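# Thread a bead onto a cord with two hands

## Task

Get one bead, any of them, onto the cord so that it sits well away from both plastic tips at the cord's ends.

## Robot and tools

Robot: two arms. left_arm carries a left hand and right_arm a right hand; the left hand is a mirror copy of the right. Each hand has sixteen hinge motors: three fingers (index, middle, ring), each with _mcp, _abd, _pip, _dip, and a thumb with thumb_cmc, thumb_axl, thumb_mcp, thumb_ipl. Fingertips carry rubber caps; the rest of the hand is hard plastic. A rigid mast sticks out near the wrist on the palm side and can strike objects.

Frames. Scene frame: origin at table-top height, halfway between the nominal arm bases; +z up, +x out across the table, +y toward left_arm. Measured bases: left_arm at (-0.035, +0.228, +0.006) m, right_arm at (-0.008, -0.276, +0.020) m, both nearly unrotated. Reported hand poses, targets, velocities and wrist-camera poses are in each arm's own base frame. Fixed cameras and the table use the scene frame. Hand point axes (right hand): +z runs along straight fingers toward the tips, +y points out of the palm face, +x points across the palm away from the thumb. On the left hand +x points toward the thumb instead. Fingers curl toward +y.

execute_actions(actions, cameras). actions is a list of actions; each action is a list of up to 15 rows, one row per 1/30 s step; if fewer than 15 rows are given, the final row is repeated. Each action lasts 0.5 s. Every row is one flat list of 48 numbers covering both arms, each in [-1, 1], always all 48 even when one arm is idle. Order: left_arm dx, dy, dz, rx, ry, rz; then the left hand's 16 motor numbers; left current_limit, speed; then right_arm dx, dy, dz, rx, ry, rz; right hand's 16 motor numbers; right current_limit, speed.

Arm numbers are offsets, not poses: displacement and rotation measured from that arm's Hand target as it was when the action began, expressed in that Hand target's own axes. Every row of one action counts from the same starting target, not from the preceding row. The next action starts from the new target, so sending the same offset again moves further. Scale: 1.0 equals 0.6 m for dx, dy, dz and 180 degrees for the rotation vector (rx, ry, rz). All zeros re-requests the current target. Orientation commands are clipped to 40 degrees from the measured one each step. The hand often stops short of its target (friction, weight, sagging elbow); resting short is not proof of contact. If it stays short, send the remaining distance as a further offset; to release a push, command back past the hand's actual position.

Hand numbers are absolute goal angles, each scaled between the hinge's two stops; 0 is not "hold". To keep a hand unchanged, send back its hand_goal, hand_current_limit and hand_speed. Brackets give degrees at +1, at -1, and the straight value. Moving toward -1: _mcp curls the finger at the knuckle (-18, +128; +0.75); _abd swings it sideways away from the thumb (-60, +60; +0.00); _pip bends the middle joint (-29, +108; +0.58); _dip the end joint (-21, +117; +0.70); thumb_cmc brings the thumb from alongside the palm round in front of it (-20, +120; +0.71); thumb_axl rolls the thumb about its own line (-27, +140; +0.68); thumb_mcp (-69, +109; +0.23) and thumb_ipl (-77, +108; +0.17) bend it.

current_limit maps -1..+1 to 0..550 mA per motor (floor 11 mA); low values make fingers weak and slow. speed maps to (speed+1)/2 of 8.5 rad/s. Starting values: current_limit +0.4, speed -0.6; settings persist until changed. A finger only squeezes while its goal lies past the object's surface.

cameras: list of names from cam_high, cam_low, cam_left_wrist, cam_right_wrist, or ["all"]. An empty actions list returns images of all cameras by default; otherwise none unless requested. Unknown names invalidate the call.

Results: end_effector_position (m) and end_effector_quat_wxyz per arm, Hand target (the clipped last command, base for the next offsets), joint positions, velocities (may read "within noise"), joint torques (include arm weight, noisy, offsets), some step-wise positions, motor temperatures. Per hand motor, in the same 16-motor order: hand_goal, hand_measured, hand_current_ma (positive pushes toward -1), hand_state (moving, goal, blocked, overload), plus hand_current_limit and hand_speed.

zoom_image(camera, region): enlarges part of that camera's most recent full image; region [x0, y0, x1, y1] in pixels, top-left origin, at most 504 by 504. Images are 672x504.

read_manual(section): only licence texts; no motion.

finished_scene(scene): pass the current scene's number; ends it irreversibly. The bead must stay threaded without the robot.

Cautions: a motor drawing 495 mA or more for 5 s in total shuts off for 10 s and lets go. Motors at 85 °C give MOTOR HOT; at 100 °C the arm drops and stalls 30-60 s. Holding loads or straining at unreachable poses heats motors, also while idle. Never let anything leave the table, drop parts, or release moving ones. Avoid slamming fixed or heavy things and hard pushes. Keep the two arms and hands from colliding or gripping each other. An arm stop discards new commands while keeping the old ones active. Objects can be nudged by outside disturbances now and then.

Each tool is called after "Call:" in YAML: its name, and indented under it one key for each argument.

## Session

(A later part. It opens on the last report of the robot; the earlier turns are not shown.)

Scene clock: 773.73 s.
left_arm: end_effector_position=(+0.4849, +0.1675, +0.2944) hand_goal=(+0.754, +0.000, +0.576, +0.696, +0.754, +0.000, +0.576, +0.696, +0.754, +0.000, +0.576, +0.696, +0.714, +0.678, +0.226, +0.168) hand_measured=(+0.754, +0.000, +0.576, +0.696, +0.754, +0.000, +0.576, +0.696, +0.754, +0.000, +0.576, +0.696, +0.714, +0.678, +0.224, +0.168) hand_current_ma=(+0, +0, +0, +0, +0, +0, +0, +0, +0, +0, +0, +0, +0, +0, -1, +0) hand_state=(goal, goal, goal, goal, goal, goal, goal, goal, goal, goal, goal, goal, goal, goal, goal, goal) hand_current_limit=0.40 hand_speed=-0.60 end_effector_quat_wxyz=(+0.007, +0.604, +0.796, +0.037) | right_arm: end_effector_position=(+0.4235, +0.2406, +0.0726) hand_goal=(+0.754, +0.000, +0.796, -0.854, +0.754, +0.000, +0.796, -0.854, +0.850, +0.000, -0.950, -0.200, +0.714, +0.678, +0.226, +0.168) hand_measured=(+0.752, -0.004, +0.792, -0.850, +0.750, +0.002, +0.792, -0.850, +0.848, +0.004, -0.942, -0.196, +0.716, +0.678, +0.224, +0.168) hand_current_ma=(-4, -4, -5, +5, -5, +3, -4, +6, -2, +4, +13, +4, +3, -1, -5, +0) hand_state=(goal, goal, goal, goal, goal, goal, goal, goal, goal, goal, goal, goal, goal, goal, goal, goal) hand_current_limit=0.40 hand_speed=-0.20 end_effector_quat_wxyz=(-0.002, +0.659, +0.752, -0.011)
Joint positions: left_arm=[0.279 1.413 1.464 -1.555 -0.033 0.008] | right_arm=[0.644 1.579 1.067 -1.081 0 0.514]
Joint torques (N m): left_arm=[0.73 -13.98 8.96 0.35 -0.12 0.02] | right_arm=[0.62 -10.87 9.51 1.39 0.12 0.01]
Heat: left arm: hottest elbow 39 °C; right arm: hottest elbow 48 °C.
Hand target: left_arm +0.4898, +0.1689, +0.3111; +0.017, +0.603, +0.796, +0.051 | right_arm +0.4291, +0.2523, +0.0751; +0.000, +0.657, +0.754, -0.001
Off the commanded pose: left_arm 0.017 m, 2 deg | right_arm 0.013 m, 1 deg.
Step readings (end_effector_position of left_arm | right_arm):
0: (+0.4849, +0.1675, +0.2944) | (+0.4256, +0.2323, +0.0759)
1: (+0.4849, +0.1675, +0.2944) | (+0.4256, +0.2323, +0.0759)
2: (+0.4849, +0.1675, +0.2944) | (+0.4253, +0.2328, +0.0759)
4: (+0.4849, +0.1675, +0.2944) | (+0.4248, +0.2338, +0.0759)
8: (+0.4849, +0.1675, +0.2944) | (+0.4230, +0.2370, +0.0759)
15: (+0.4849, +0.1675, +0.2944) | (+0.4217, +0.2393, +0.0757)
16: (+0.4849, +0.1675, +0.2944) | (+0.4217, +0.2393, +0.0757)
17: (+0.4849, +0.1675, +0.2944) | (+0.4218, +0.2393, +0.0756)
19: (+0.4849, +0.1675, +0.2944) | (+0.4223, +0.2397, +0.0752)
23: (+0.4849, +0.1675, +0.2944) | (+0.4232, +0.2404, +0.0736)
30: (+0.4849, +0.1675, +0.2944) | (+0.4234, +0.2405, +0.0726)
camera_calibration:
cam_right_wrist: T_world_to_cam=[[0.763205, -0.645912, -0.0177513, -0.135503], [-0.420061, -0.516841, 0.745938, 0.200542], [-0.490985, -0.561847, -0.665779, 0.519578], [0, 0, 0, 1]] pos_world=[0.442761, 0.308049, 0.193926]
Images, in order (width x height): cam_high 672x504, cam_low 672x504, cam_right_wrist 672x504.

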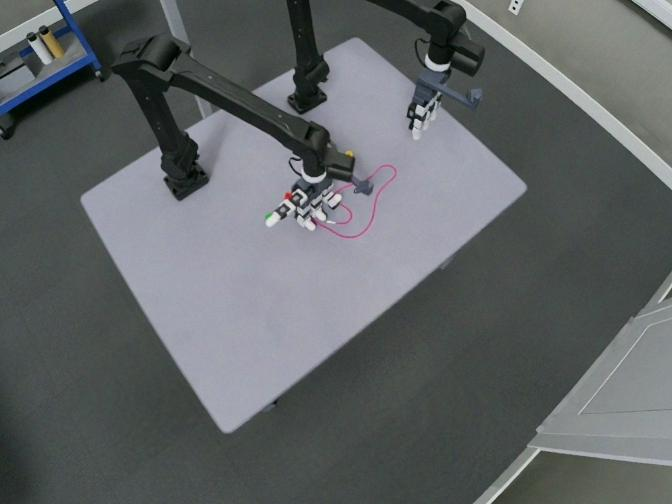

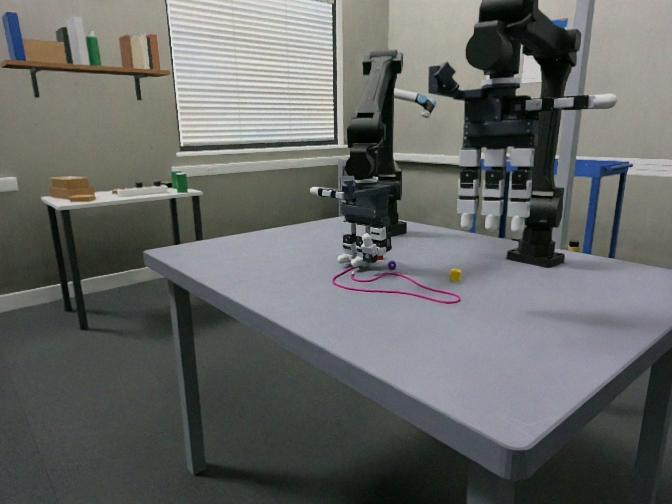

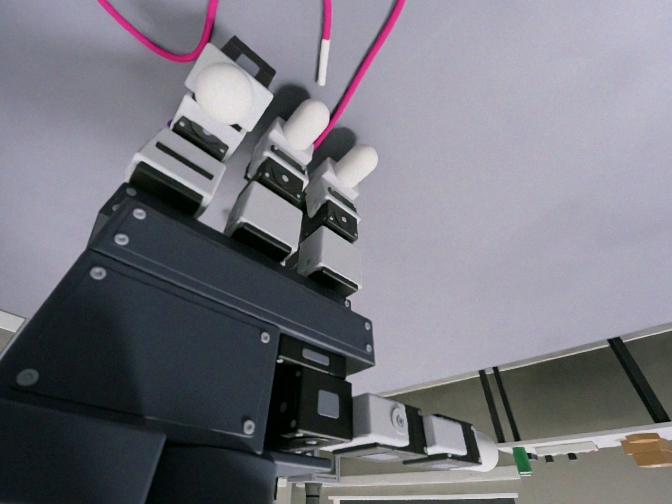

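Call:
execute_actions:
  actions:
    - [[0,0,0,0,0,0,0.754,0,0.576,0.696,0.754,0,0.576,0.696,0.754,0,0.576,0.696,0.714,0.678,0.226,0.168,0.4,-0.6,0.009,0,0,0,0,0,0.754,0,0.796,-0.855,0.754,0,0.796,-0.855,0.85,0,-0.95,-0.2,0.714,0.678,0.226,0.168,0.4,-0.2]]
    - [[0,0,0,0,0,0,0.754,0,0.576,0.696,0.754,0,0.576,0.696,0.754,0,0.576,0.696,0.714,0.678,0.226,0.168,0.4,-0.6,0,0,0.016,0,0,0,0.754,0,0.796,-0.855,0.754,0,0.796,-0.855,0.85,0,-0.95,-0.2,0.714,0.678,0.226,0.168,0.4,-0.2]]
    - [[0,0,0,0,0,0,0.754,0,0.576,0.696,0.754,0,0.576,0.696,0.754,0,0.576,0.696,0.714,0.678,0.226,0.168,0.4,-0.6,0,0,0.006,0,0,0,0.754,0,0.796,-0.855,0.754,0,0.796,-0.855,0.85,0,-0.95,-0.2,0.714,0.678,0.226,0.168,0.4,-0.2]]
  cameras: ["cam_right_wrist","cam_low"]

Call:
zoom_image:
  camera: "cam_right_wrist"
  region: [240, 60, 400, 220]

Call:
zoom_image:
  camera: "cam_low"
  region: [330, 210, 430, 290]

Scene clock: 790.33 s.
left_arm: end_effector_position=(+0.4849, +0.1675, +0.2944) hand_goal=(+0.754, +0.000, +0.576, +0.696, +0.754, +0.000, +0.576, +0.696, +0.754, +0.000, +0.576, +0.696, +0.714, +0.678, +0.226, +0.168) hand_measured=(+0.754, +0.000, +0.576, +0.696, +0.754, +0.000, +0.576, +0.696, +0.754, +0.000, +0.576, +0.696, +0.714, +0.678, +0.224, +0.168) hand_current_ma=(+0, +0, +0, +0, +0, +0, +0, +0, +0, +0, +0, +0, +0, +0, -1, +0) hand_state=(goal, goal, goal, goal, goal, goal, goal, goal, goal, goal, goal, goal, goal, goal, goal, goal) hand_current_limit=0.40 hand_speed=-0.60 end_effector_quat_wxyz=(+0.007, +0.604, +0.796, +0.037) | right_arm: end_effector_position=(+0.4259, +0.2480, +0.0660) hand_goal=(+0.754, +0.000, +0.796, -0.854, +0.754, +0.000, +0.796, -0.854, +0.850, +0.000, -0.950, -0.200, +0.714, +0.678, +0.226, +0.168) hand_measured=(+0.752, -0.004, +0.792, -0.850, +0.758, +0.002, +0.796, -0.850, +0.848, +0.004, -0.942, -0.196, +0.716, +0.678, +0.224, +0.168) hand_current_ma=(-4, -4, -5, +5, +6, +2, +1, +6, -2, +4, +13, +4, +3, -1, -5, +0) hand_state=(goal, goal, goal, goal, goal, goal, goal, goal, goal, goal, goal, goal, goal, goal, goal, goal) hand_current_limit=0.40 hand_speed=-0.20 end_effector_quat_wxyz=(-0.001, +0.658, +0.753, -0.005)
Joint positions: left_arm=[0.279 1.413 1.464 -1.555 -0.033 0.008] | right_arm=[0.654 1.597 1.067 -1.051 0 0.52]
Joint torques (N m): left_arm=[0.73 -13.98 8.95 0.34 -0.12 0.03] | right_arm=[0.56 -10.58 8.65 1.63 0.12 0.05]
Motor temperatures (°C): left_arm=[22 29 39 23 20 22] | right_arm=[21 25 46 21 23 23]
Heat: left arm: hottest elbow 39 °C; right arm: hottest elbow 46 °C.
Hand target: left_arm +0.4898, +0.1689, +0.3111; +0.017, +0.603, +0.796, +0.051 | right_arm +0.4283, +0.2575, +0.0618; +0.000, +0.657, +0.754, -0.001
Off the commanded pose: left_arm 0.017 m, 2 deg | right_arm 0.011 m, 1 deg.
Step readings (end_effector_position of left_arm | right_arm):
0: (+0.4849, +0.1675, +0.2944) | (+0.4235, +0.2406, +0.0726)
1: (+0.4849, +0.1675, +0.2944) | (+0.4235, +0.2406, +0.0726)
2: (+0.4849, +0.1675, +0.2944) | (+0.4235, +0.2406, +0.0726)
4: (+0.4849, +0.1675, +0.2944) | (+0.4232, +0.2409, +0.0723)
8: (+0.4849, +0.1675, +0.2944) | (+0.4217, +0.2429, +0.0711)
15: (+0.4849, +0.1675, +0.2944) | (+0.4208, +0.2441, +0.0700)
16: (+0.4849, +0.1675, +0.2944) | (+0.4208, +0.2441, +0.0700)
17: (+0.4849, +0.1675, +0.2944) | (+0.4211, +0.2444, +0.0699)
19: (+0.4849, +0.1675, +0.2944) | (+0.4225, +0.2454, +0.0695)
23: (+0.4849, +0.1675, +0.2944) | (+0.4243, +0.2468, +0.0666)
30: (+0.4849, +0.1675, +0.2944) | (+0.4246, +0.2470, +0.0656)
31: (+0.4849, +0.1675, +0.2944) | (+0.4246, +0.2470, +0.0656)
32: (+0.4849, +0.1675, +0.2944) | (+0.4247, +0.2471, +0.0657)
34: (+0.4849, +0.1675, +0.2944) | (+0.4250, +0.2473, +0.0657)
38: (+0.4849, +0.1675, +0.2944) | (+0.4256, +0.2478, +0.0660)
45: (+0.4849, +0.1675, +0.2944) | (+0.4259, +0.2480, +0.0660)
camera_calibration:
cam_right_wrist: T_world_to_cam=[[0.766072, -0.642576, -0.0151349, -0.134937], [-0.424677, -0.523689, 0.738511, 0.214546], [-0.482476, -0.559326, -0.674071, 0.516881], [0, 0, 0, 1]] pos_world=[0.443867, 0.314754, 0.187927]
Images, in order (width x height): cam_low 672x504, cam_right_wrist 672x504.

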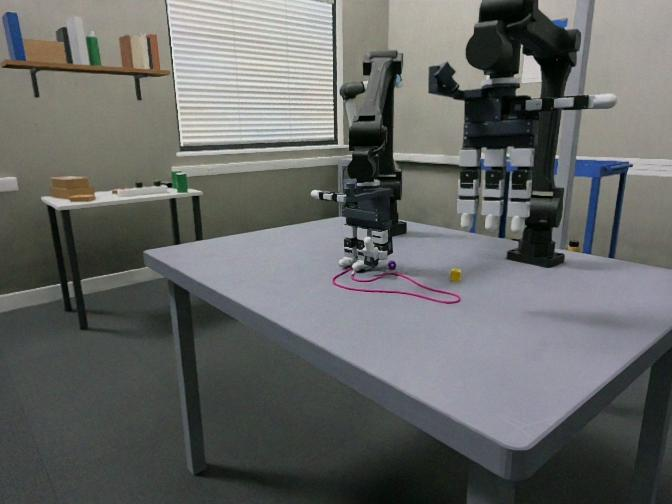

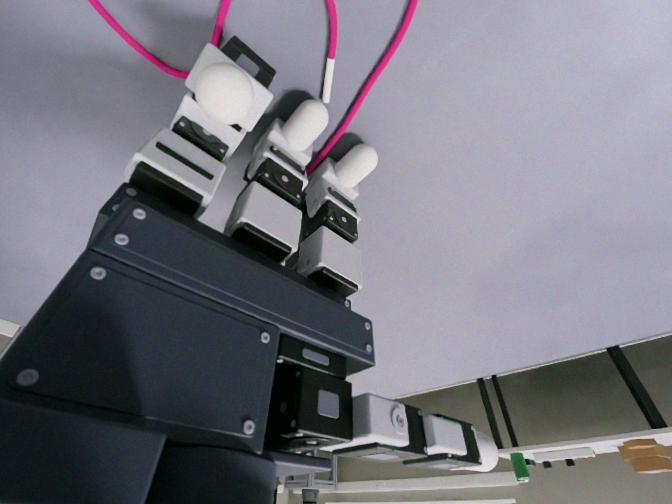

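Scaled by 3.150 from the camera's 672x504 image, which has a finer 960x720 frame.

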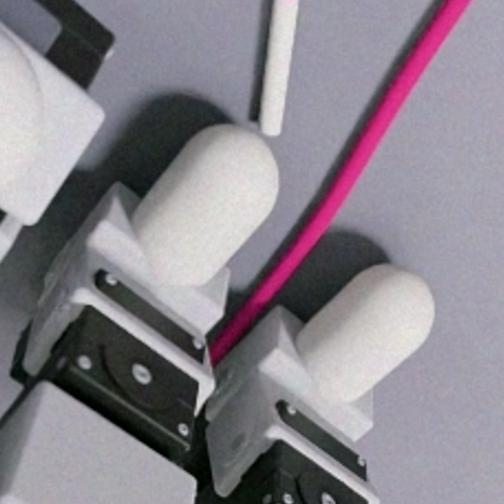

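Scaled by 5.040 from the camera's 672x504 image, which has a finer 960x720 frame.

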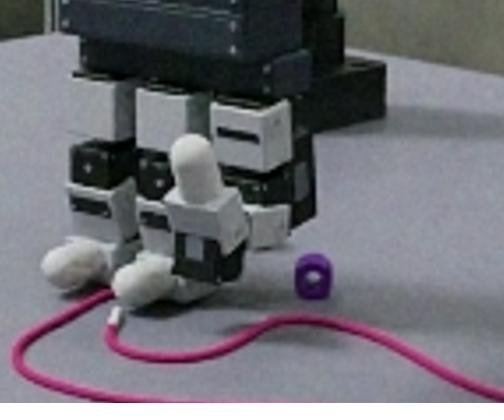

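Call:
execute_actions:
  actions:
    - [[0,0,0,0,0,0,0.754,0,0.576,0.696,0.754,0,0.576,0.696,0.754,0,0.576,0.696,0.714,0.678,0.226,0.168,0.4,-0.6,0,0,0,0,0,0,0.754,-0.25,0.796,-0.855,0.754,0.25,0.796,-0.855,0.85,0,-0.95,-0.2,0.714,0.678,0.226,0.168,0.4,-0.85]]
    - [[0,0,0,0,0,0,0.754,0,0.576,0.696,0.754,0,0.576,0.696,0.754,0,0.576,0.696,0.714,0.678,0.226,0.168,0.4,-0.6,0,0,0,0,0,0,0.754,-0.25,0.796,-0.855,0.754,0.25,0.796,-0.855,0.85,0,-0.95,-0.2,0.714,0.678,0.226,0.168,0.4,-0.85]]
  cameras: ["cam_right_wrist","cam_low"]

Call:
zoom_image:
  camera: "cam_right_wrist"
  region: [240, 60, 400, 220]

Call:
zoom_image:
  camera: "cam_low"
  region: [330, 210, 430, 290]

Scene clock: 800.27 s.
left_arm: end_effector_position=(+0.4849, +0.1675, +0.2944) hand_goal=(+0.754, +0.000, +0.576, +0.696, +0.754, +0.000, +0.576, +0.696, +0.754, +0.000, +0.576, +0.696, +0.714, +0.678, +0.226, +0.168) hand_measured=(+0.754, +0.000, +0.576, +0.696, +0.754, +0.000, +0.576, +0.696, +0.754, +0.000, +0.576, +0.696, +0.714, +0.678, +0.224, +0.168) hand_current_ma=(+0, +0, +0, +0, +0, +0, +0, +0, +0, +0, +0, +0, +0, +0, -1, +0) hand_state=(goal, goal, goal, goal, goal, goal, goal, goal, goal, goal, goal, goal, goal, goal, goal, goal) hand_current_limit=0.40 hand_speed=-0.60 end_effector_quat_wxyz=(+0.007, +0.604, +0.796, +0.037) | right_arm: end_effector_position=(+0.4267, +0.2495, +0.0664) hand_goal=(+0.754, -0.250, +0.796, -0.854, +0.754, +0.250, +0.796, -0.854, +0.850, +0.000, -0.950, -0.200, +0.714, +0.678, +0.226, +0.168) hand_measured=(+0.752, -0.132, +0.794, -0.852, +0.758, +0.104, +0.798, -0.850, +0.848, +0.004, -0.942, -0.196, +0.716, +0.678, +0.224, +0.168) hand_current_ma=(-4, +372, -4, +3, +5, -385, +1, +6, -2, +4, +13, +4, +3, -1, -5, +0) hand_state=(goal, blocked, goal, goal, goal, blocked, goal, goal, goal, goal, goal, goal, goal, goal, goal, goal) hand_current_limit=0.40 hand_speed=-0.85 end_effector_quat_wxyz=(+0.000, +0.658, +0.753, -0.002)
Joint positions: left_arm=[0.279 1.413 1.464 -1.555 -0.033 0.008] | right_arm=[0.656 1.597 1.067 -1.046 0 0.52]
Joint torques (N m): left_arm=[0.79 -13.98 8.96 0.35 -0.12 0.02] | right_arm=[0.56 -10.52 8.69 1.37 0.14 0.05]
Heat: left arm: hottest elbow 39 °C; right arm: hottest elbow 45 °C.
Hand target: left_arm +0.4898, +0.1689, +0.3111; +0.017, +0.603, +0.796, +0.051 | right_arm +0.4283, +0.2575, +0.0618; +0.000, +0.657, +0.754, -0.001
Off the commanded pose: left_arm 0.017 m, 2 deg | right_arm 0.009 m, 0 deg.
Step readings (end_effector_position of left_arm | right_arm):
0: (+0.4849, +0.1675, +0.2944) | (+0.4259, +0.2480, +0.0660)
1: (+0.4849, +0.1675, +0.2944) | (+0.4259, +0.2480, +0.0660)
2: (+0.4849, +0.1675, +0.2944) | (+0.4260, +0.2481, +0.0661)
4: (+0.4849, +0.1675, +0.2944) | (+0.4262, +0.2485, +0.0662)
8: (+0.4849, +0.1675, +0.2944) | (+0.4267, +0.2494, +0.0663)
15: (+0.4849, +0.1675, +0.2944) | (+0.4267, +0.2495, +0.0664)
16: (+0.4849, +0.1675, +0.2944) | (+0.4267, +0.2495, +0.0664)
17: (+0.4849, +0.1675, +0.2944) | (+0.4267, +0.2495, +0.0664)
19: (+0.4849, +0.1675, +0.2944) | (+0.4267, +0.2495, +0.0664)
23: (+0.4849, +0.1675, +0.2944) | (+0.4267, +0.2495, +0.0664)
30: (+0.4849, +0.1675, +0.2944) | (+0.4267, +0.2495, +0.0664)
camera_calibration:
cam_right_wrist: T_world_to_cam=[[0.766855, -0.641661, -0.0142892, -0.135297], [-0.42724, -0.52696, 0.734697, 0.217478], [-0.478956, -0.557301, -0.678245, 0.516541], [0, 0, 0, 1]] pos_world=[0.444069, 0.315656, 0.188628]
Images, in order (width x height): cam_low 672x504, cam_right_wrist 672x504.

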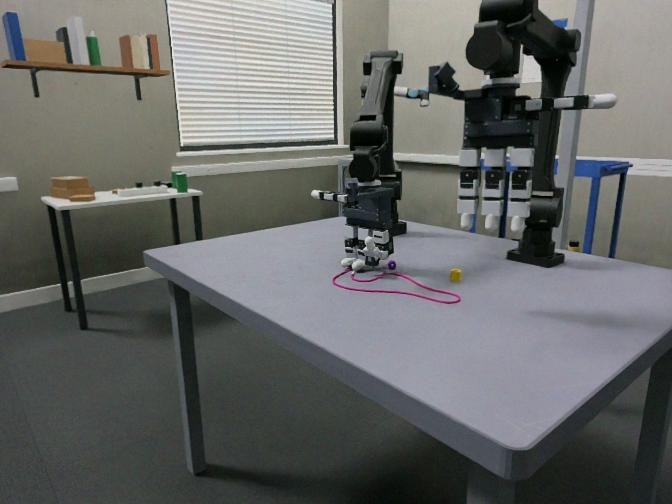

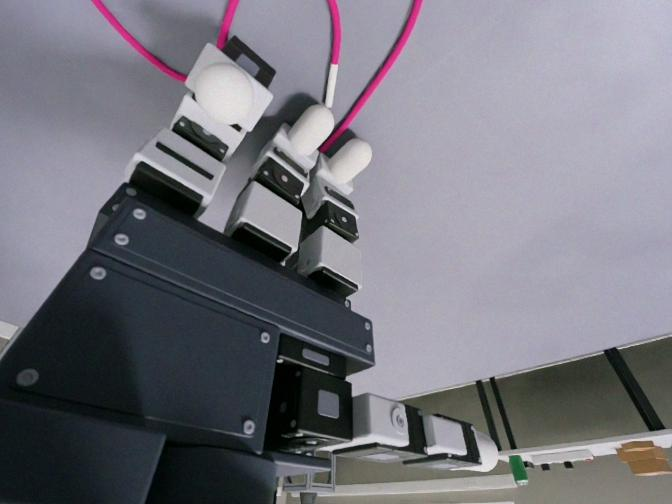

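Scaled by 3.150 from the camera's 672x504 image, which has a finer 960x720 frame.

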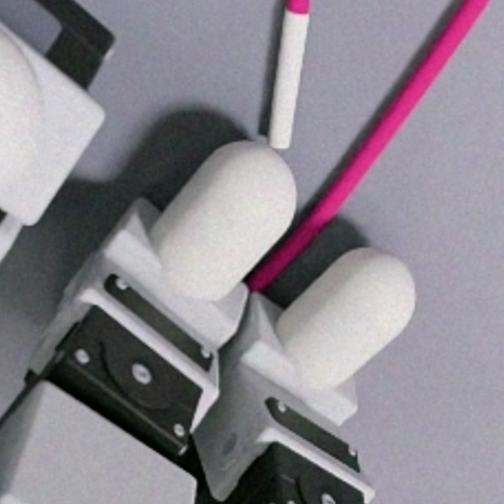

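Scaled by 5.040 from the camera's 672x504 image, which has a finer 960x720 frame.

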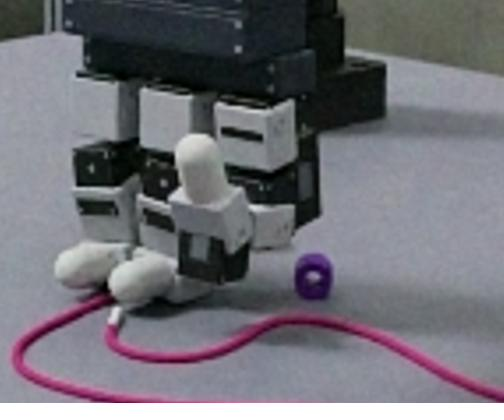

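Call:
execute_actions:
  actions:
    - [[0,0,0,0,0,0,0.754,0,0.576,0.696,0.754,0,0.576,0.696,0.754,0,0.576,0.696,0.714,0.678,0.226,0.168,0.4,-0.6,0,0,-0.05,0,0,0,0.754,-0.25,0.796,-0.855,0.754,0.25,0.796,-0.855,0.85,0,-0.95,-0.2,0.714,0.678,0.226,0.168,0.4,-0.85]]
    - [[0,0,0,0,0,0,0.754,0,0.576,0.696,0.754,0,0.576,0.696,0.754,0,0.576,0.696,0.714,0.678,0.226,0.168,0.4,-0.6,0,0,-0.05,0,0,0,0.754,-0.25,0.796,-0.855,0.754,0.25,0.796,-0.855,0.85,0,-0.95,-0.2,0.714,0.678,0.226,0.168,0.4,-0.85]]
  cameras: ["cam_right_wrist","cam_low"]

Call:
zoom_image:
  camera: "cam_right_wrist"
  region: [240, 60, 400, 220]

Call:
zoom_image:
  camera: "cam_low"
  region: [330, 210, 430, 290]

Scene clock: 814.83 s.
left_arm: end_effector_position=(+0.4849, +0.1675, +0.2944) hand_goal=(+0.754, +0.000, +0.576, +0.696, +0.754, +0.000, +0.576, +0.696, +0.754, +0.000, +0.576, +0.696, +0.714, +0.678, +0.226, +0.168) hand_measured=(+0.754, +0.000, +0.576, +0.696, +0.754, +0.000, +0.576, +0.696, +0.754, +0.000, +0.576, +0.696, +0.714, +0.678, +0.224, +0.168) hand_current_ma=(+0, +0, +0, +0, +0, +0, +0, +0, +0, +0, +0, +0, +0, +0, -1, +0) hand_state=(goal, goal, goal, goal, goal, goal, goal, goal, goal, goal, goal, goal, goal, goal, goal, goal) hand_current_limit=0.40 hand_speed=-0.60 end_effector_quat_wxyz=(+0.007, +0.604, +0.796, +0.037) | right_arm: end_effector_position=(+0.4192, +0.2436, +0.1011) hand_goal=(+0.754, -0.250, +0.796, -0.854, +0.754, +0.250, +0.796, -0.854, +0.850, +0.000, -0.950, -0.200, +0.714, +0.678, +0.226, +0.168) hand_measured=(+0.748, -0.132, +0.794, -0.852, +0.754, +0.104, +0.798, -0.850, +0.848, +0.004, -0.942, -0.196, +0.716, +0.678, +0.224, +0.168) hand_current_ma=(-10, +372, -4, +3, +1, -385, +1, +5, -2, +4, +13, +4, +3, -1, -5, +0) hand_state=(goal, blocked, goal, goal, goal, blocked, goal, goal, goal, goal, goal, goal, goal, goal, goal, goal) hand_current_limit=0.40 hand_speed=-0.85 end_effector_quat_wxyz=(-0.004, +0.657, +0.753, -0.020)
Joint positions: left_arm=[0.279 1.413 1.464 -1.555 -0.033 0.008] | right_arm=[0.656 1.549 1.118 -1.18 0 0.52]
Joint torques (N m): left_arm=[0.73 -13.92 8.96 0.35 -0.13 0.02] | right_arm=[0.56 -12.22 12 0.14 0.13 0.06]
Heat: left arm: hottest elbow 40 °C; right arm: hottest elbow 44 °C.
Hand target: left_arm +0.4898, +0.1689, +0.3111; +0.017, +0.603, +0.796, +0.051 | right_arm +0.4284, +0.2576, +0.1218; +0.000, +0.657, +0.754, -0.001
Off the commanded pose: left_arm 0.017 m, 2 deg | right_arm 0.027 m, 2 deg.
Step readings (end_effector_position of left_arm | right_arm):
0: (+0.4849, +0.1675, +0.2944) | (+0.4267, +0.2495, +0.0664)
1: (+0.4849, +0.1675, +0.2944) | (+0.4267, +0.2495, +0.0664)
2: (+0.4849, +0.1675, +0.2944) | (+0.4266, +0.2493, +0.0663)
4: (+0.4849, +0.1675, +0.2944) | (+0.4251, +0.2482, +0.0667)
8: (+0.4849, +0.1675, +0.2944) | (+0.4193, +0.2437, +0.0651)
15: (+0.4849, +0.1675, +0.2944) | (+0.4169, +0.2419, +0.0647)
16: (+0.4849, +0.1675, +0.2944) | (+0.4168, +0.2418, +0.0649)
17: (+0.4849, +0.1675, +0.2944) | (+0.4160, +0.2412, +0.0658)
19: (+0.4849, +0.1675, +0.2944) | (+0.4140, +0.2397, +0.0694)
23: (+0.4849, +0.1675, +0.2944) | (+0.4148, +0.2403, +0.0852)
30: (+0.4849, +0.1675, +0.2944) | (+0.4199, +0.2442, +0.1012)
camera_calibration:
cam_right_wrist: T_world_to_cam=[[0.766339, -0.642056, -0.0221202, -0.131589], [-0.406001, -0.5107, 0.757858, 0.170581], [-0.497884, -0.571795, -0.652045, 0.542004], [0, 0, 0, 1]] pos_world=[0.439953, 0.312543, 0.221224]
Images, in order (width x height): cam_low 672x504, cam_right_wrist 672x504.

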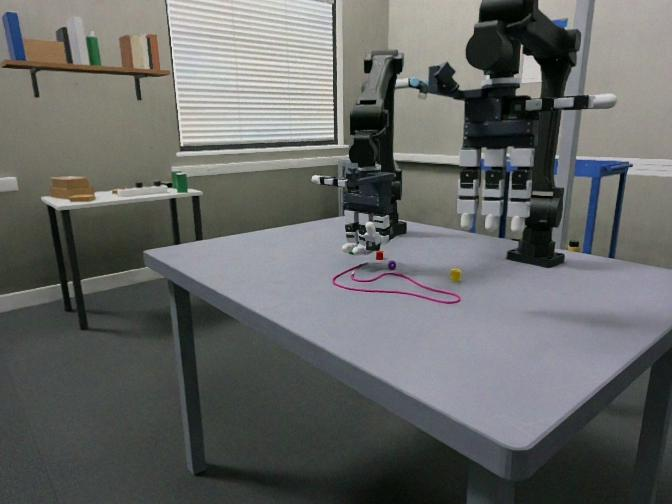

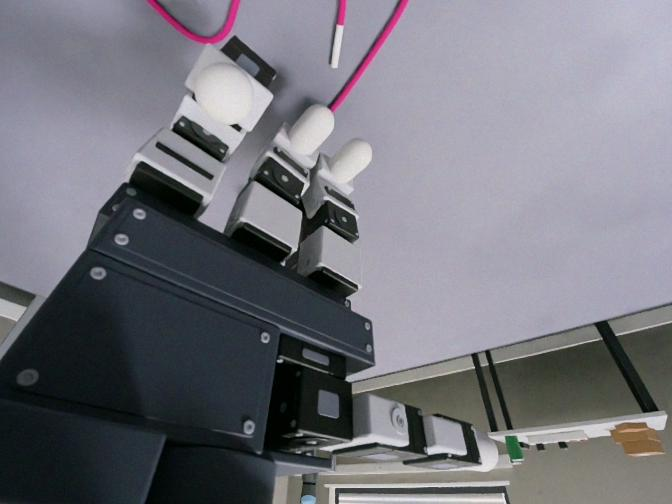

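Scaled by 3.150 from the camera's 672x504 image, which has a finer 960x720 frame.

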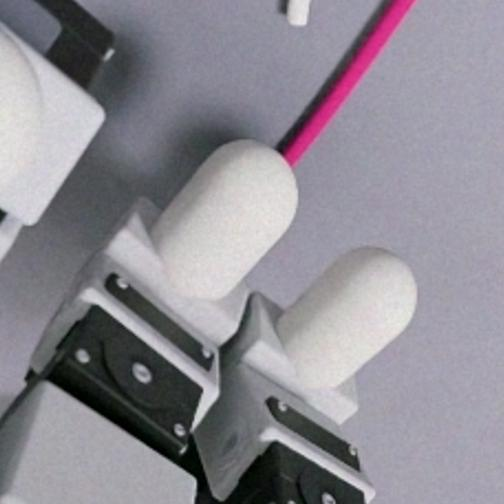

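Scaled by 5.040 from the camera's 672x504 image, which has a finer 960x720 frame.

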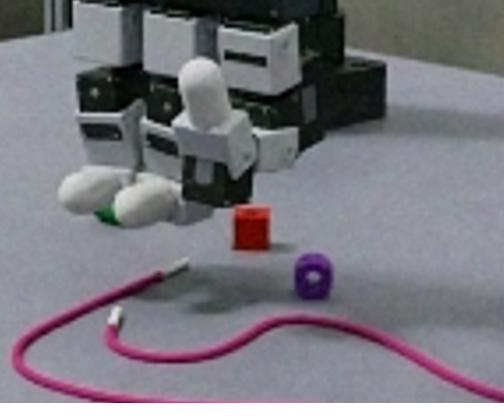

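Call:
execute_actions:
  actions:
    - [[0,0,0,0,0,0,0.754,0,0.576,0.696,0.754,0,0.576,0.696,0.754,0,0.576,0.696,0.714,0.678,0.226,0.168,0.4,-0.6,0,0,-0.07,0,0,0,0.754,0,0.796,-0.855,0.754,0,0.796,-0.855,0.85,0,-0.95,-0.2,0.714,0.678,0.226,0.168,0.4,-0.4]]
    - [[0,0,0,0,0,0,0.754,0,0.576,0.696,0.754,0,0.576,0.696,0.754,0,0.576,0.696,0.714,0.678,0.226,0.168,0.4,-0.6,-0.02,0,-0.04,0,0,0,0.732,0,0.576,0.696,-0.95,0,-0.3,0.6,0.776,0,0.576,0.696,0.714,0.678,0.226,0.168,0.4,0.0]]
    - [[0,0,0,0,0,0,0.754,0,0.576,0.696,0.754,0,0.576,0.696,0.754,0,0.576,0.696,0.714,0.678,0.226,0.168,0.4,-0.6,0,0,0,0,0,0,0.732,0,0.576,0.696,-0.95,0,-0.3,0.6,0.776,0,0.576,0.696,0.714,0.678,0.226,0.168,0.4,-0.0]]
    - [[0,0,0,0,0,0,0.754,0,0.576,0.696,0.754,0,0.576,0.696,0.754,0,0.576,0.696,0.714,0.678,0.226,0.168,0.4,-0.6,0,0,0,0,0,0,0.732,-0.22,0.576,0.696,-0.95,0,-0.3,0.6,0.776,0.22,0.576,0.696,0.714,0.678,0.226,0.168,0.4,-0.0]]
    - [[0,0,0,0,0,0,0.754,0,0.576,0.696,0.754,0,0.576,0.696,0.754,0,0.576,0.696,0.714,0.678,0.226,0.168,0.4,-0.6,0,0,0,0,0,0,0.732,-0.22,0.576,0.696,-0.95,0,-0.3,0.6,0.776,0.22,0.576,0.696,0.714,0.678,0.226,0.168,0.4,-0.0]]
  cameras: ["cam_right_wrist","cam_high"]

Call:
zoom_image:
  camera: "cam_right_wrist"
  region: [200, 20, 440, 200]

Call:
zoom_image:
  camera: "cam_high"
  region: [270, 160, 370, 240]

Scene clock: 904.07 s.
left_arm: end_effector_position=(+0.4849, +0.1675, +0.2944) hand_goal=(+0.754, +0.000, +0.576, +0.696, +0.754, +0.000, +0.576, +0.696, +0.754, +0.000, +0.576, +0.696, +0.714, +0.678, +0.226, +0.168) hand_measured=(+0.754, +0.000, +0.576, +0.696, +0.754, +0.000, +0.576, +0.696, +0.754, +0.000, +0.576, +0.696, +0.714, +0.678, +0.224, +0.168) hand_current_ma=(+0, +0, +0, +0, +0, +0, +0, +0, +0, +0, +0, +0, +0, +0, -1, +0) hand_state=(goal, goal, goal, goal, goal, goal, goal, goal, goal, goal, goal, goal, goal, goal, goal, goal) hand_current_limit=0.40 hand_speed=-0.60 end_effector_quat_wxyz=(+0.007, +0.604, +0.796, +0.037) | right_arm: end_effector_position=(+0.4153, +0.2408, +0.1609) hand_goal=(+0.732, -0.220, +0.576, +0.696, -0.950, +0.000, -0.300, +0.600, +0.776, +0.220, +0.576, +0.696, +0.714, +0.678, +0.226, +0.168) hand_measured=(+0.732, -0.214, +0.578, +0.694, -0.932, +0.002, -0.298, +0.596, +0.776, +0.214, +0.572, +0.694, +0.716, +0.678, +0.224, +0.168) hand_current_ma=(+1, +7, +3, -3, +43, +3, +4, -5, +1, -9, -6, -4, +2, -1, -5, +0) hand_state=(goal, goal, goal, goal, goal, goal, goal, goal, goal, goal, goal, goal, goal, goal, goal, goal) hand_current_limit=0.40 hand_speed=0.00 end_effector_quat_wxyz=(-0.005, +0.657, +0.753, -0.026)
Joint positions: left_arm=[0.279 1.413 1.464 -1.555 -0.033 0.008] | right_arm=[0.656 1.489 1.218 -1.353 0 0.519]
Joint torques (N m): left_arm=[0.79 -13.98 8.95 0.35 -0.12 0.02] | right_arm=[-1.44 -12.45 13.04 0.14 0.21 -0.13]
Motor temperatures (°C): left_arm=[22 29 40 23 20 22] | right_arm=[21 29 52 21 23 23]
Heat: left arm: hottest elbow 40 °C; right arm: hottest elbow 52 °C.
Hand target: left_arm +0.4898, +0.1689, +0.3111; +0.017, +0.603, +0.796, +0.051 | right_arm +0.4301, +0.2458, +0.1877; +0.000, +0.657, +0.754, -0.001
Off the commanded pose: left_arm 0.017 m, 2 deg | right_arm 0.031 m, 3 deg.
Step readings (end_effector_position of left_arm | right_arm):
0: (+0.4849, +0.1675, +0.2944) | (+0.4192, +0.2436, +0.1011)
1: (+0.4849, +0.1675, +0.2944) | (+0.4190, +0.2435, +0.1011)
2: (+0.4849, +0.1675, +0.2944) | (+0.4181, +0.2428, +0.1019)
4: (+0.4849, +0.1675, +0.2944) | (+0.4156, +0.2409, +0.1059)
8: (+0.4849, +0.1675, +0.2944) | (+0.4165, +0.2416, +0.1226)
15: (+0.4849, +0.1675, +0.2944) | (+0.4209, +0.2450, +0.1422)
16: (+0.4849, +0.1675, +0.2944) | (+0.4208, +0.2448, +0.1422)
17: (+0.4849, +0.1675, +0.2944) | (+0.4195, +0.2439, +0.1422)
19: (+0.4849, +0.1675, +0.2944) | (+0.4163, +0.2414, +0.1425)
23: (+0.4849, +0.1675, +0.2944) | (+0.4139, +0.2396, +0.1486)
30: (+0.4849, +0.1675, +0.2944) | (+0.4156, +0.2409, +0.1607)
31: (+0.4849, +0.1675, +0.2944) | (+0.4157, +0.2410, +0.1610)
32: (+0.4849, +0.1675, +0.2944) | (+0.4156, +0.2410, +0.1610)
34: (+0.4849, +0.1675, +0.2944) | (+0.4155, +0.2408, +0.1609)
38: (+0.4849, +0.1675, +0.2944) | (+0.4153, +0.2407, +0.1609)
45: (+0.4849, +0.1675, +0.2944) | (+0.4153, +0.2408, +0.1609)
46: (+0.4849, +0.1675, +0.2944) | (+0.4153, +0.2408, +0.1609)
47: (+0.4849, +0.1675, +0.2944) | (+0.4153, +0.2408, +0.1609)
49: (+0.4849, +0.1675, +0.2944) | (+0.4153, +0.2408, +0.1609)
53: (+0.4849, +0.1675, +0.2944) | (+0.4153, +0.2408, +0.1609)
60: (+0.4849, +0.1675, +0.2944) | (+0.4153, +0.2408, +0.1609)
61: (+0.4849, +0.1675, +0.2944) | (+0.4153, +0.2408, +0.1609)
62: (+0.4849, +0.1675, +0.2944) | (+0.4153, +0.2408, +0.1609)
64: (+0.4849, +0.1675, +0.2944) | (+0.4153, +0.2408, +0.1609)
68: (+0.4849, +0.1675, +0.2944) | (+0.4153, +0.2408, +0.1609)
75: (+0.4849, +0.1675, +0.2944) | (+0.4153, +0.2408, +0.1609)
camera_calibration:
cam_right_wrist: T_world_to_cam=[[0.766603, -0.641644, -0.0247565, -0.129], [-0.39823, -0.505321, 0.765548, 0.116446], [-0.503719, -0.577013, -0.642903, 0.579656], [0, 0, 0, 1]] pos_world=[0.437247, 0.310539, 0.280323]
Images, in order (width x height): cam_high 672x504, cam_right_wrist 672x504.

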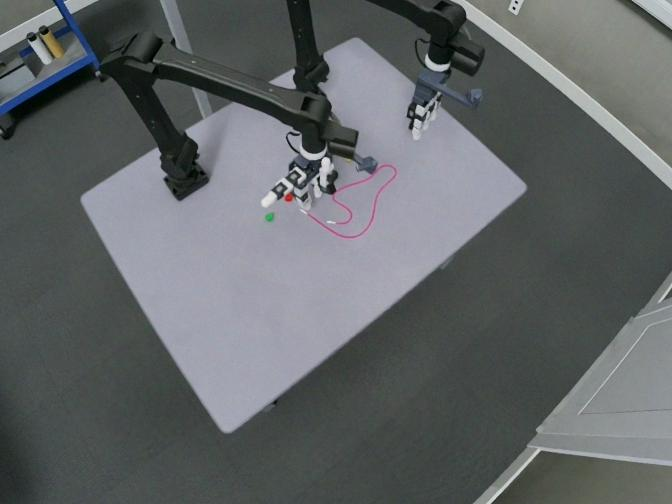

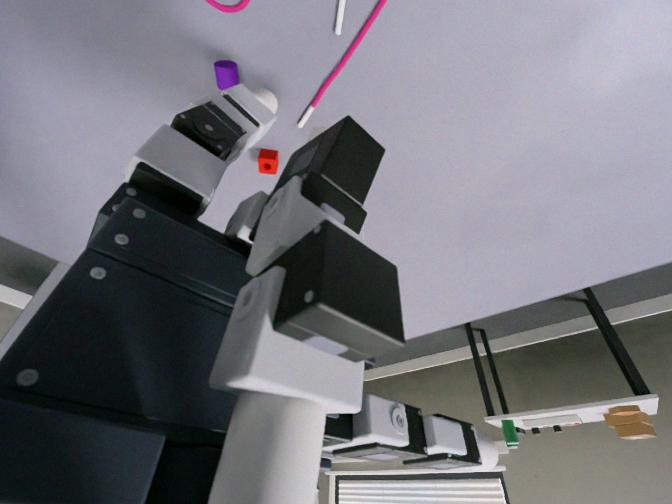

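Scaled by 2.100 from the camera's 672x504 image, which has a finer 960x720 frame.

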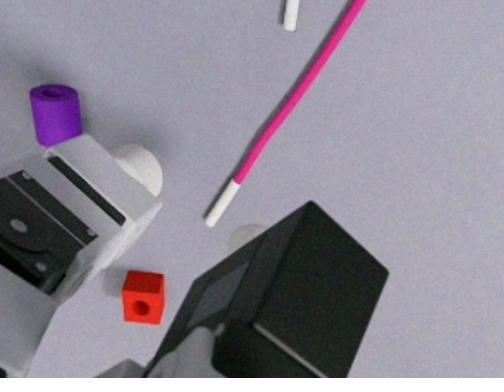

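Scaled by 5.040 from the camera's 672x504 image, which has a finer 960x720 frame.

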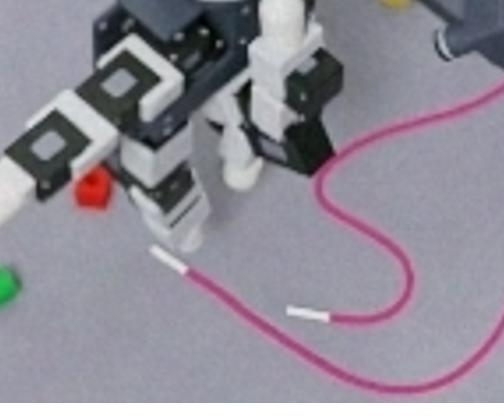

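Call:
execute_actions:
  actions:
    - [[0,0,0,0,0,0,0.754,0,0.576,0.696,0.754,0,0.576,0.696,0.754,0,0.576,0.696,0.714,0.678,0.226,0.168,0.4,-0.6,-0.028,-0.047,0,0,0,-0.033,0.732,-0.22,0.576,0.696,-0.95,0,-0.3,0.6,0.776,0.22,0.576,0.696,0.714,0.678,0.226,0.168,0.4,-0.0]]
    - [[0,0,0,0,0,0,0.754,0,0.576,0.696,0.754,0,0.576,0.696,0.754,0,0.576,0.696,0.714,0.678,0.226,0.168,0.4,-0.6,0,0,0.063,0,0,0,0.732,-0.22,0.576,0.696,-0.95,0,-0.3,0.6,0.776,0.22,0.576,0.696,0.714,0.678,0.226,0.168,0.4,-0.0]]
    - [[0,0,0,0,0,0,0.754,0,0.576,0.696,0.754,0,0.576,0.696,0.754,0,0.576,0.696,0.714,0.678,0.226,0.168,0.4,-0.6,0,0,0.063,0,0,0,0.732,-0.22,0.576,0.696,-0.95,0,-0.3,0.6,0.776,0.22,0.576,0.696,0.714,0.678,0.226,0.168,0.4,-0.0]]
  cameras: ["cam_right_wrist"]

Call:
zoom_image:
  camera: "cam_right_wrist"
  region: [200, 20, 440, 200]

Scene clock: 929.23 s.
left_arm: end_effector_position=(+0.4849, +0.1675, +0.2944) hand_goal=(+0.754, +0.000, +0.576, +0.696, +0.754, +0.000, +0.576, +0.696, +0.754, +0.000, +0.576, +0.696, +0.714, +0.678, +0.226, +0.168) hand_measured=(+0.754, +0.000, +0.576, +0.696, +0.754, +0.000, +0.576, +0.696, +0.754, +0.000, +0.576, +0.696, +0.714, +0.678, +0.224, +0.168) hand_current_ma=(+0, +0, +0, +0, +0, +0, +0, +0, +0, +0, +0, +0, +0, +0, -1, +0) hand_state=(goal, goal, goal, goal, goal, goal, goal, goal, goal, goal, goal, goal, goal, goal, goal, goal) hand_current_limit=0.40 hand_speed=-0.60 end_effector_quat_wxyz=(+0.007, +0.604, +0.796, +0.037) | right_arm: end_effector_position=(+0.3955, +0.2263, +0.1098) hand_goal=(+0.732, -0.220, +0.576, +0.696, -0.950, +0.000, -0.300, +0.600, +0.776, +0.220, +0.576, +0.696, +0.714, +0.678, +0.226, +0.168) hand_measured=(+0.732, -0.216, +0.578, +0.694, -0.934, +0.002, -0.298, +0.596, +0.776, +0.214, +0.572, +0.694, +0.716, +0.678, +0.224, +0.168) hand_current_ma=(+0, +7, +3, -3, +40, +3, +4, -4, +0, -8, -5, -4, +2, -1, -5, +0) hand_state=(goal, goal, goal, goal, goal, goal, goal, goal, goal, goal, goal, goal, goal, goal, goal, goal) hand_current_limit=0.40 hand_speed=0.00 end_effector_quat_wxyz=(-0.002, +0.616, +0.788, -0.010)
Joint positions: left_arm=[0.279 1.413 1.464 -1.555 -0.033 0.008] | right_arm=[0.639 1.439 1.017 -1.17 0.002 0.395]
Joint torques (N m): left_arm=[0.79 -13.98 8.95 0.35 -0.12 0.02] | right_arm=[-1.79 -9.7 9.01 1.47 0.1 -0.13]
Heat: left arm: hottest elbow 41 °C; right arm: hottest elbow 53 °C.
Hand target: left_arm +0.4898, +0.1689, +0.3111; +0.017, +0.603, +0.796, +0.051 | right_arm +0.4044, +0.2253, +0.1123; +0.000, +0.617, +0.787, -0.001
Off the commanded pose: left_arm 0.017 m, 2 deg | right_arm 0.009 m, 1 deg.
Step readings (end_effector_position of left_arm | right_arm):
0: (+0.4849, +0.1675, +0.2944) | (+0.4153, +0.2408, +0.1609)
1: (+0.4849, +0.1675, +0.2944) | (+0.4154, +0.2409, +0.1610)
2: (+0.4849, +0.1675, +0.2944) | (+0.4156, +0.2412, +0.1619)
4: (+0.4849, +0.1675, +0.2944) | (+0.4132, +0.2400, +0.1643)
8: (+0.4849, +0.1675, +0.2944) | (+0.4039, +0.2329, +0.1746)
15: (+0.4849, +0.1675, +0.2944) | (+0.4028, +0.2305, +0.1868)
16: (+0.4849, +0.1675, +0.2944) | (+0.4024, +0.2304, +0.1861)
17: (+0.4849, +0.1675, +0.2944) | (+0.4019, +0.2302, +0.1842)
19: (+0.4849, +0.1675, +0.2944) | (+0.4007, +0.2296, +0.1764)
23: (+0.4849, +0.1675, +0.2944) | (+0.3943, +0.2251, +0.1561)
30: (+0.4849, +0.1675, +0.2944) | (+0.3953, +0.2260, +0.1481)
31: (+0.4849, +0.1675, +0.2944) | (+0.3956, +0.2263, +0.1481)
32: (+0.4849, +0.1675, +0.2944) | (+0.3965, +0.2269, +0.1471)
34: (+0.4849, +0.1675, +0.2944) | (+0.3984, +0.2284, +0.1421)
38: (+0.4849, +0.1675, +0.2944) | (+0.3956, +0.2263, +0.1232)
45: (+0.4849, +0.1675, +0.2944) | (+0.3951, +0.2260, +0.1097)
camera_calibration:
cam_right_wrist: T_world_to_cam=[[0.831793, -0.554781, -0.0183668, -0.1704], [-0.358788, -0.562596, 0.74482, 0.139966], [-0.423545, -0.612947, -0.667013, 0.507645], [0, 0, 0, 1]] pos_world=[0.406966, 0.295369, 0.231226]
Images, in order (width x height): cam_right_wrist 672x504.

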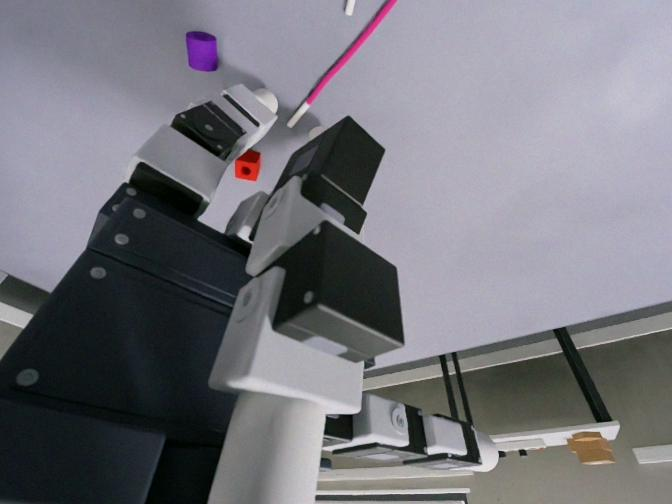

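Scaled by 2.100 from the camera's 672x504 image, which has a finer 960x720 frame.

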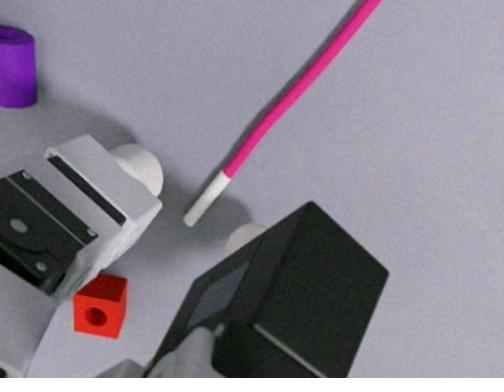

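Call:
execute_actions:
  actions:
    - [[0,0,0,0,0,0,0.754,0,0.576,0.696,0.754,0,0.576,0.696,0.754,0,0.576,0.696,0.714,0.678,0.226,0.168,0.4,-0.6,-0.012,0.007,0,0,0,0,0.732,-0.22,0.576,0.696,-0.95,0,-0.3,0.6,0.776,0.22,0.576,0.696,0.714,0.678,0.226,0.168,0.4,-0.0]]
    - [[0,0,0,0,0,0,0.754,0,0.576,0.696,0.754,0,0.576,0.696,0.754,0,0.576,0.696,0.714,0.678,0.226,0.168,0.4,-0.6,0,0,0.015,0,0,0,0.732,-0.22,0.576,0.696,-0.95,0,-0.3,0.6,0.776,0.22,0.576,0.696,0.714,0.678,0.226,0.168,0.4,-0.0]]
  cameras: ["cam_right_wrist"]

Call:
zoom_image:
  camera: "cam_right_wrist"
  region: [200, 20, 440, 200]

Scene clock: 948.47 s.
left_arm: end_effector_position=(+0.4849, +0.1675, +0.2944) hand_goal=(+0.754, +0.000, +0.576, +0.696, +0.754, +0.000, +0.576, +0.696, +0.754, +0.000, +0.576, +0.696, +0.714, +0.678, +0.226, +0.168) hand_measured=(+0.754, +0.000, +0.576, +0.696, +0.754, +0.000, +0.576, +0.696, +0.754, +0.000, +0.576, +0.696, +0.714, +0.678, +0.224, +0.168) hand_current_ma=(+0, +0, +0, +0, +0, +0, +0, +0, +0, +0, +0, +0, +0, +0, -1, +0) hand_state=(goal, goal, goal, goal, goal, goal, goal, goal, goal, goal, goal, goal, goal, goal, goal, goal) hand_current_limit=0.40 hand_speed=-0.60 end_effector_quat_wxyz=(+0.007, +0.604, +0.796, +0.037) | right_arm: end_effector_position=(+0.4038, +0.2206, +0.1063) hand_goal=(+0.732, -0.220, +0.576, +0.696, -0.950, +0.000, -0.300, +0.600, +0.776, +0.220, +0.576, +0.696, +0.714, +0.678, +0.226, +0.168) hand_measured=(+0.732, -0.216, +0.578, +0.694, -0.934, +0.002, -0.298, +0.596, +0.776, +0.214, +0.572, +0.694, +0.716, +0.678, +0.224, +0.168) hand_current_ma=(+0, +7, +3, -3, +40, +3, +4, -4, +0, -8, -5, -4, +2, -1, -5, +0) hand_state=(goal, goal, goal, goal, goal, goal, goal, goal, goal, goal, goal, goal, goal, goal, goal, goal) hand_current_limit=0.40 hand_speed=0.00 end_effector_quat_wxyz=(+0.000, +0.617, +0.787, -0.004)
Joint positions: left_arm=[0.279 1.413 1.464 -1.555 -0.033 0.008] | right_arm=[0.615 1.444 1.011 -1.145 0.002 0.374]
Joint torques (N m): left_arm=[0.79 -13.92 8.96 0.35 -0.13 0.02] | right_arm=[-1.61 -9.17 8.59 1.48 0.1 -0.15]
Heat: left arm: hottest elbow 41 °C; right arm: hottest elbow 51 °C.
Hand target: left_arm +0.4898, +0.1689, +0.3111; +0.017, +0.603, +0.796, +0.051 | right_arm +0.4102, +0.2191, +0.1033; +0.000, +0.617, +0.787, -0.001
Off the commanded pose: left_arm 0.017 m, 2 deg | right_arm 0.007 m, 0 deg.
Step readings (end_effector_position of left_arm | right_arm):
0: (+0.4849, +0.1675, +0.2944) | (+0.3955, +0.2263, +0.1098)
1: (+0.4849, +0.1675, +0.2944) | (+0.3956, +0.2262, +0.1098)
2: (+0.4849, +0.1675, +0.2944) | (+0.3958, +0.2260, +0.1098)
4: (+0.4849, +0.1675, +0.2944) | (+0.3967, +0.2249, +0.1098)
8: (+0.4849, +0.1675, +0.2944) | (+0.3998, +0.2199, +0.1098)
15: (+0.4849, +0.1675, +0.2944) | (+0.4009, +0.2184, +0.1098)
16: (+0.4849, +0.1675, +0.2944) | (+0.4010, +0.2185, +0.1098)
17: (+0.4849, +0.1675, +0.2944) | (+0.4015, +0.2189, +0.1100)
19: (+0.4849, +0.1675, +0.2944) | (+0.4029, +0.2200, +0.1105)
23: (+0.4849, +0.1675, +0.2944) | (+0.4049, +0.2214, +0.1100)
30: (+0.4849, +0.1675, +0.2944) | (+0.4036, +0.2205, +0.1064)
camera_calibration:
cam_right_wrist: T_world_to_cam=[[0.830257, -0.557201, -0.0141317, -0.179794], [-0.368156, -0.567255, 0.73667, 0.148029], [-0.41849, -0.606423, -0.676105, 0.502758], [0, 0, 0, 1]] pos_world=[0.414172, 0.288673, 0.228328]
Images, in order (width x height): cam_right_wrist 672x504.

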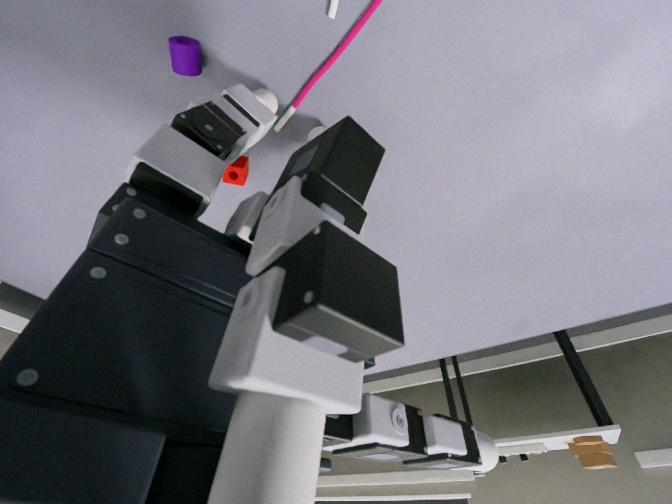

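Scaled by 2.100 from the camera's 672x504 image, which has a finer 960x720 frame.

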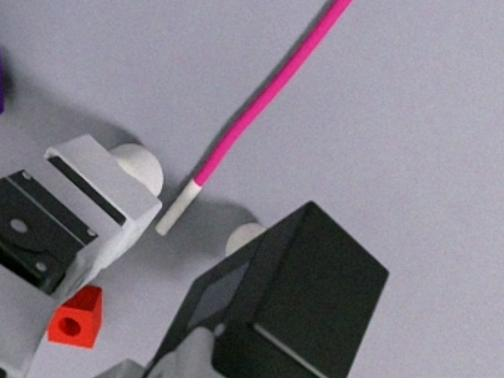

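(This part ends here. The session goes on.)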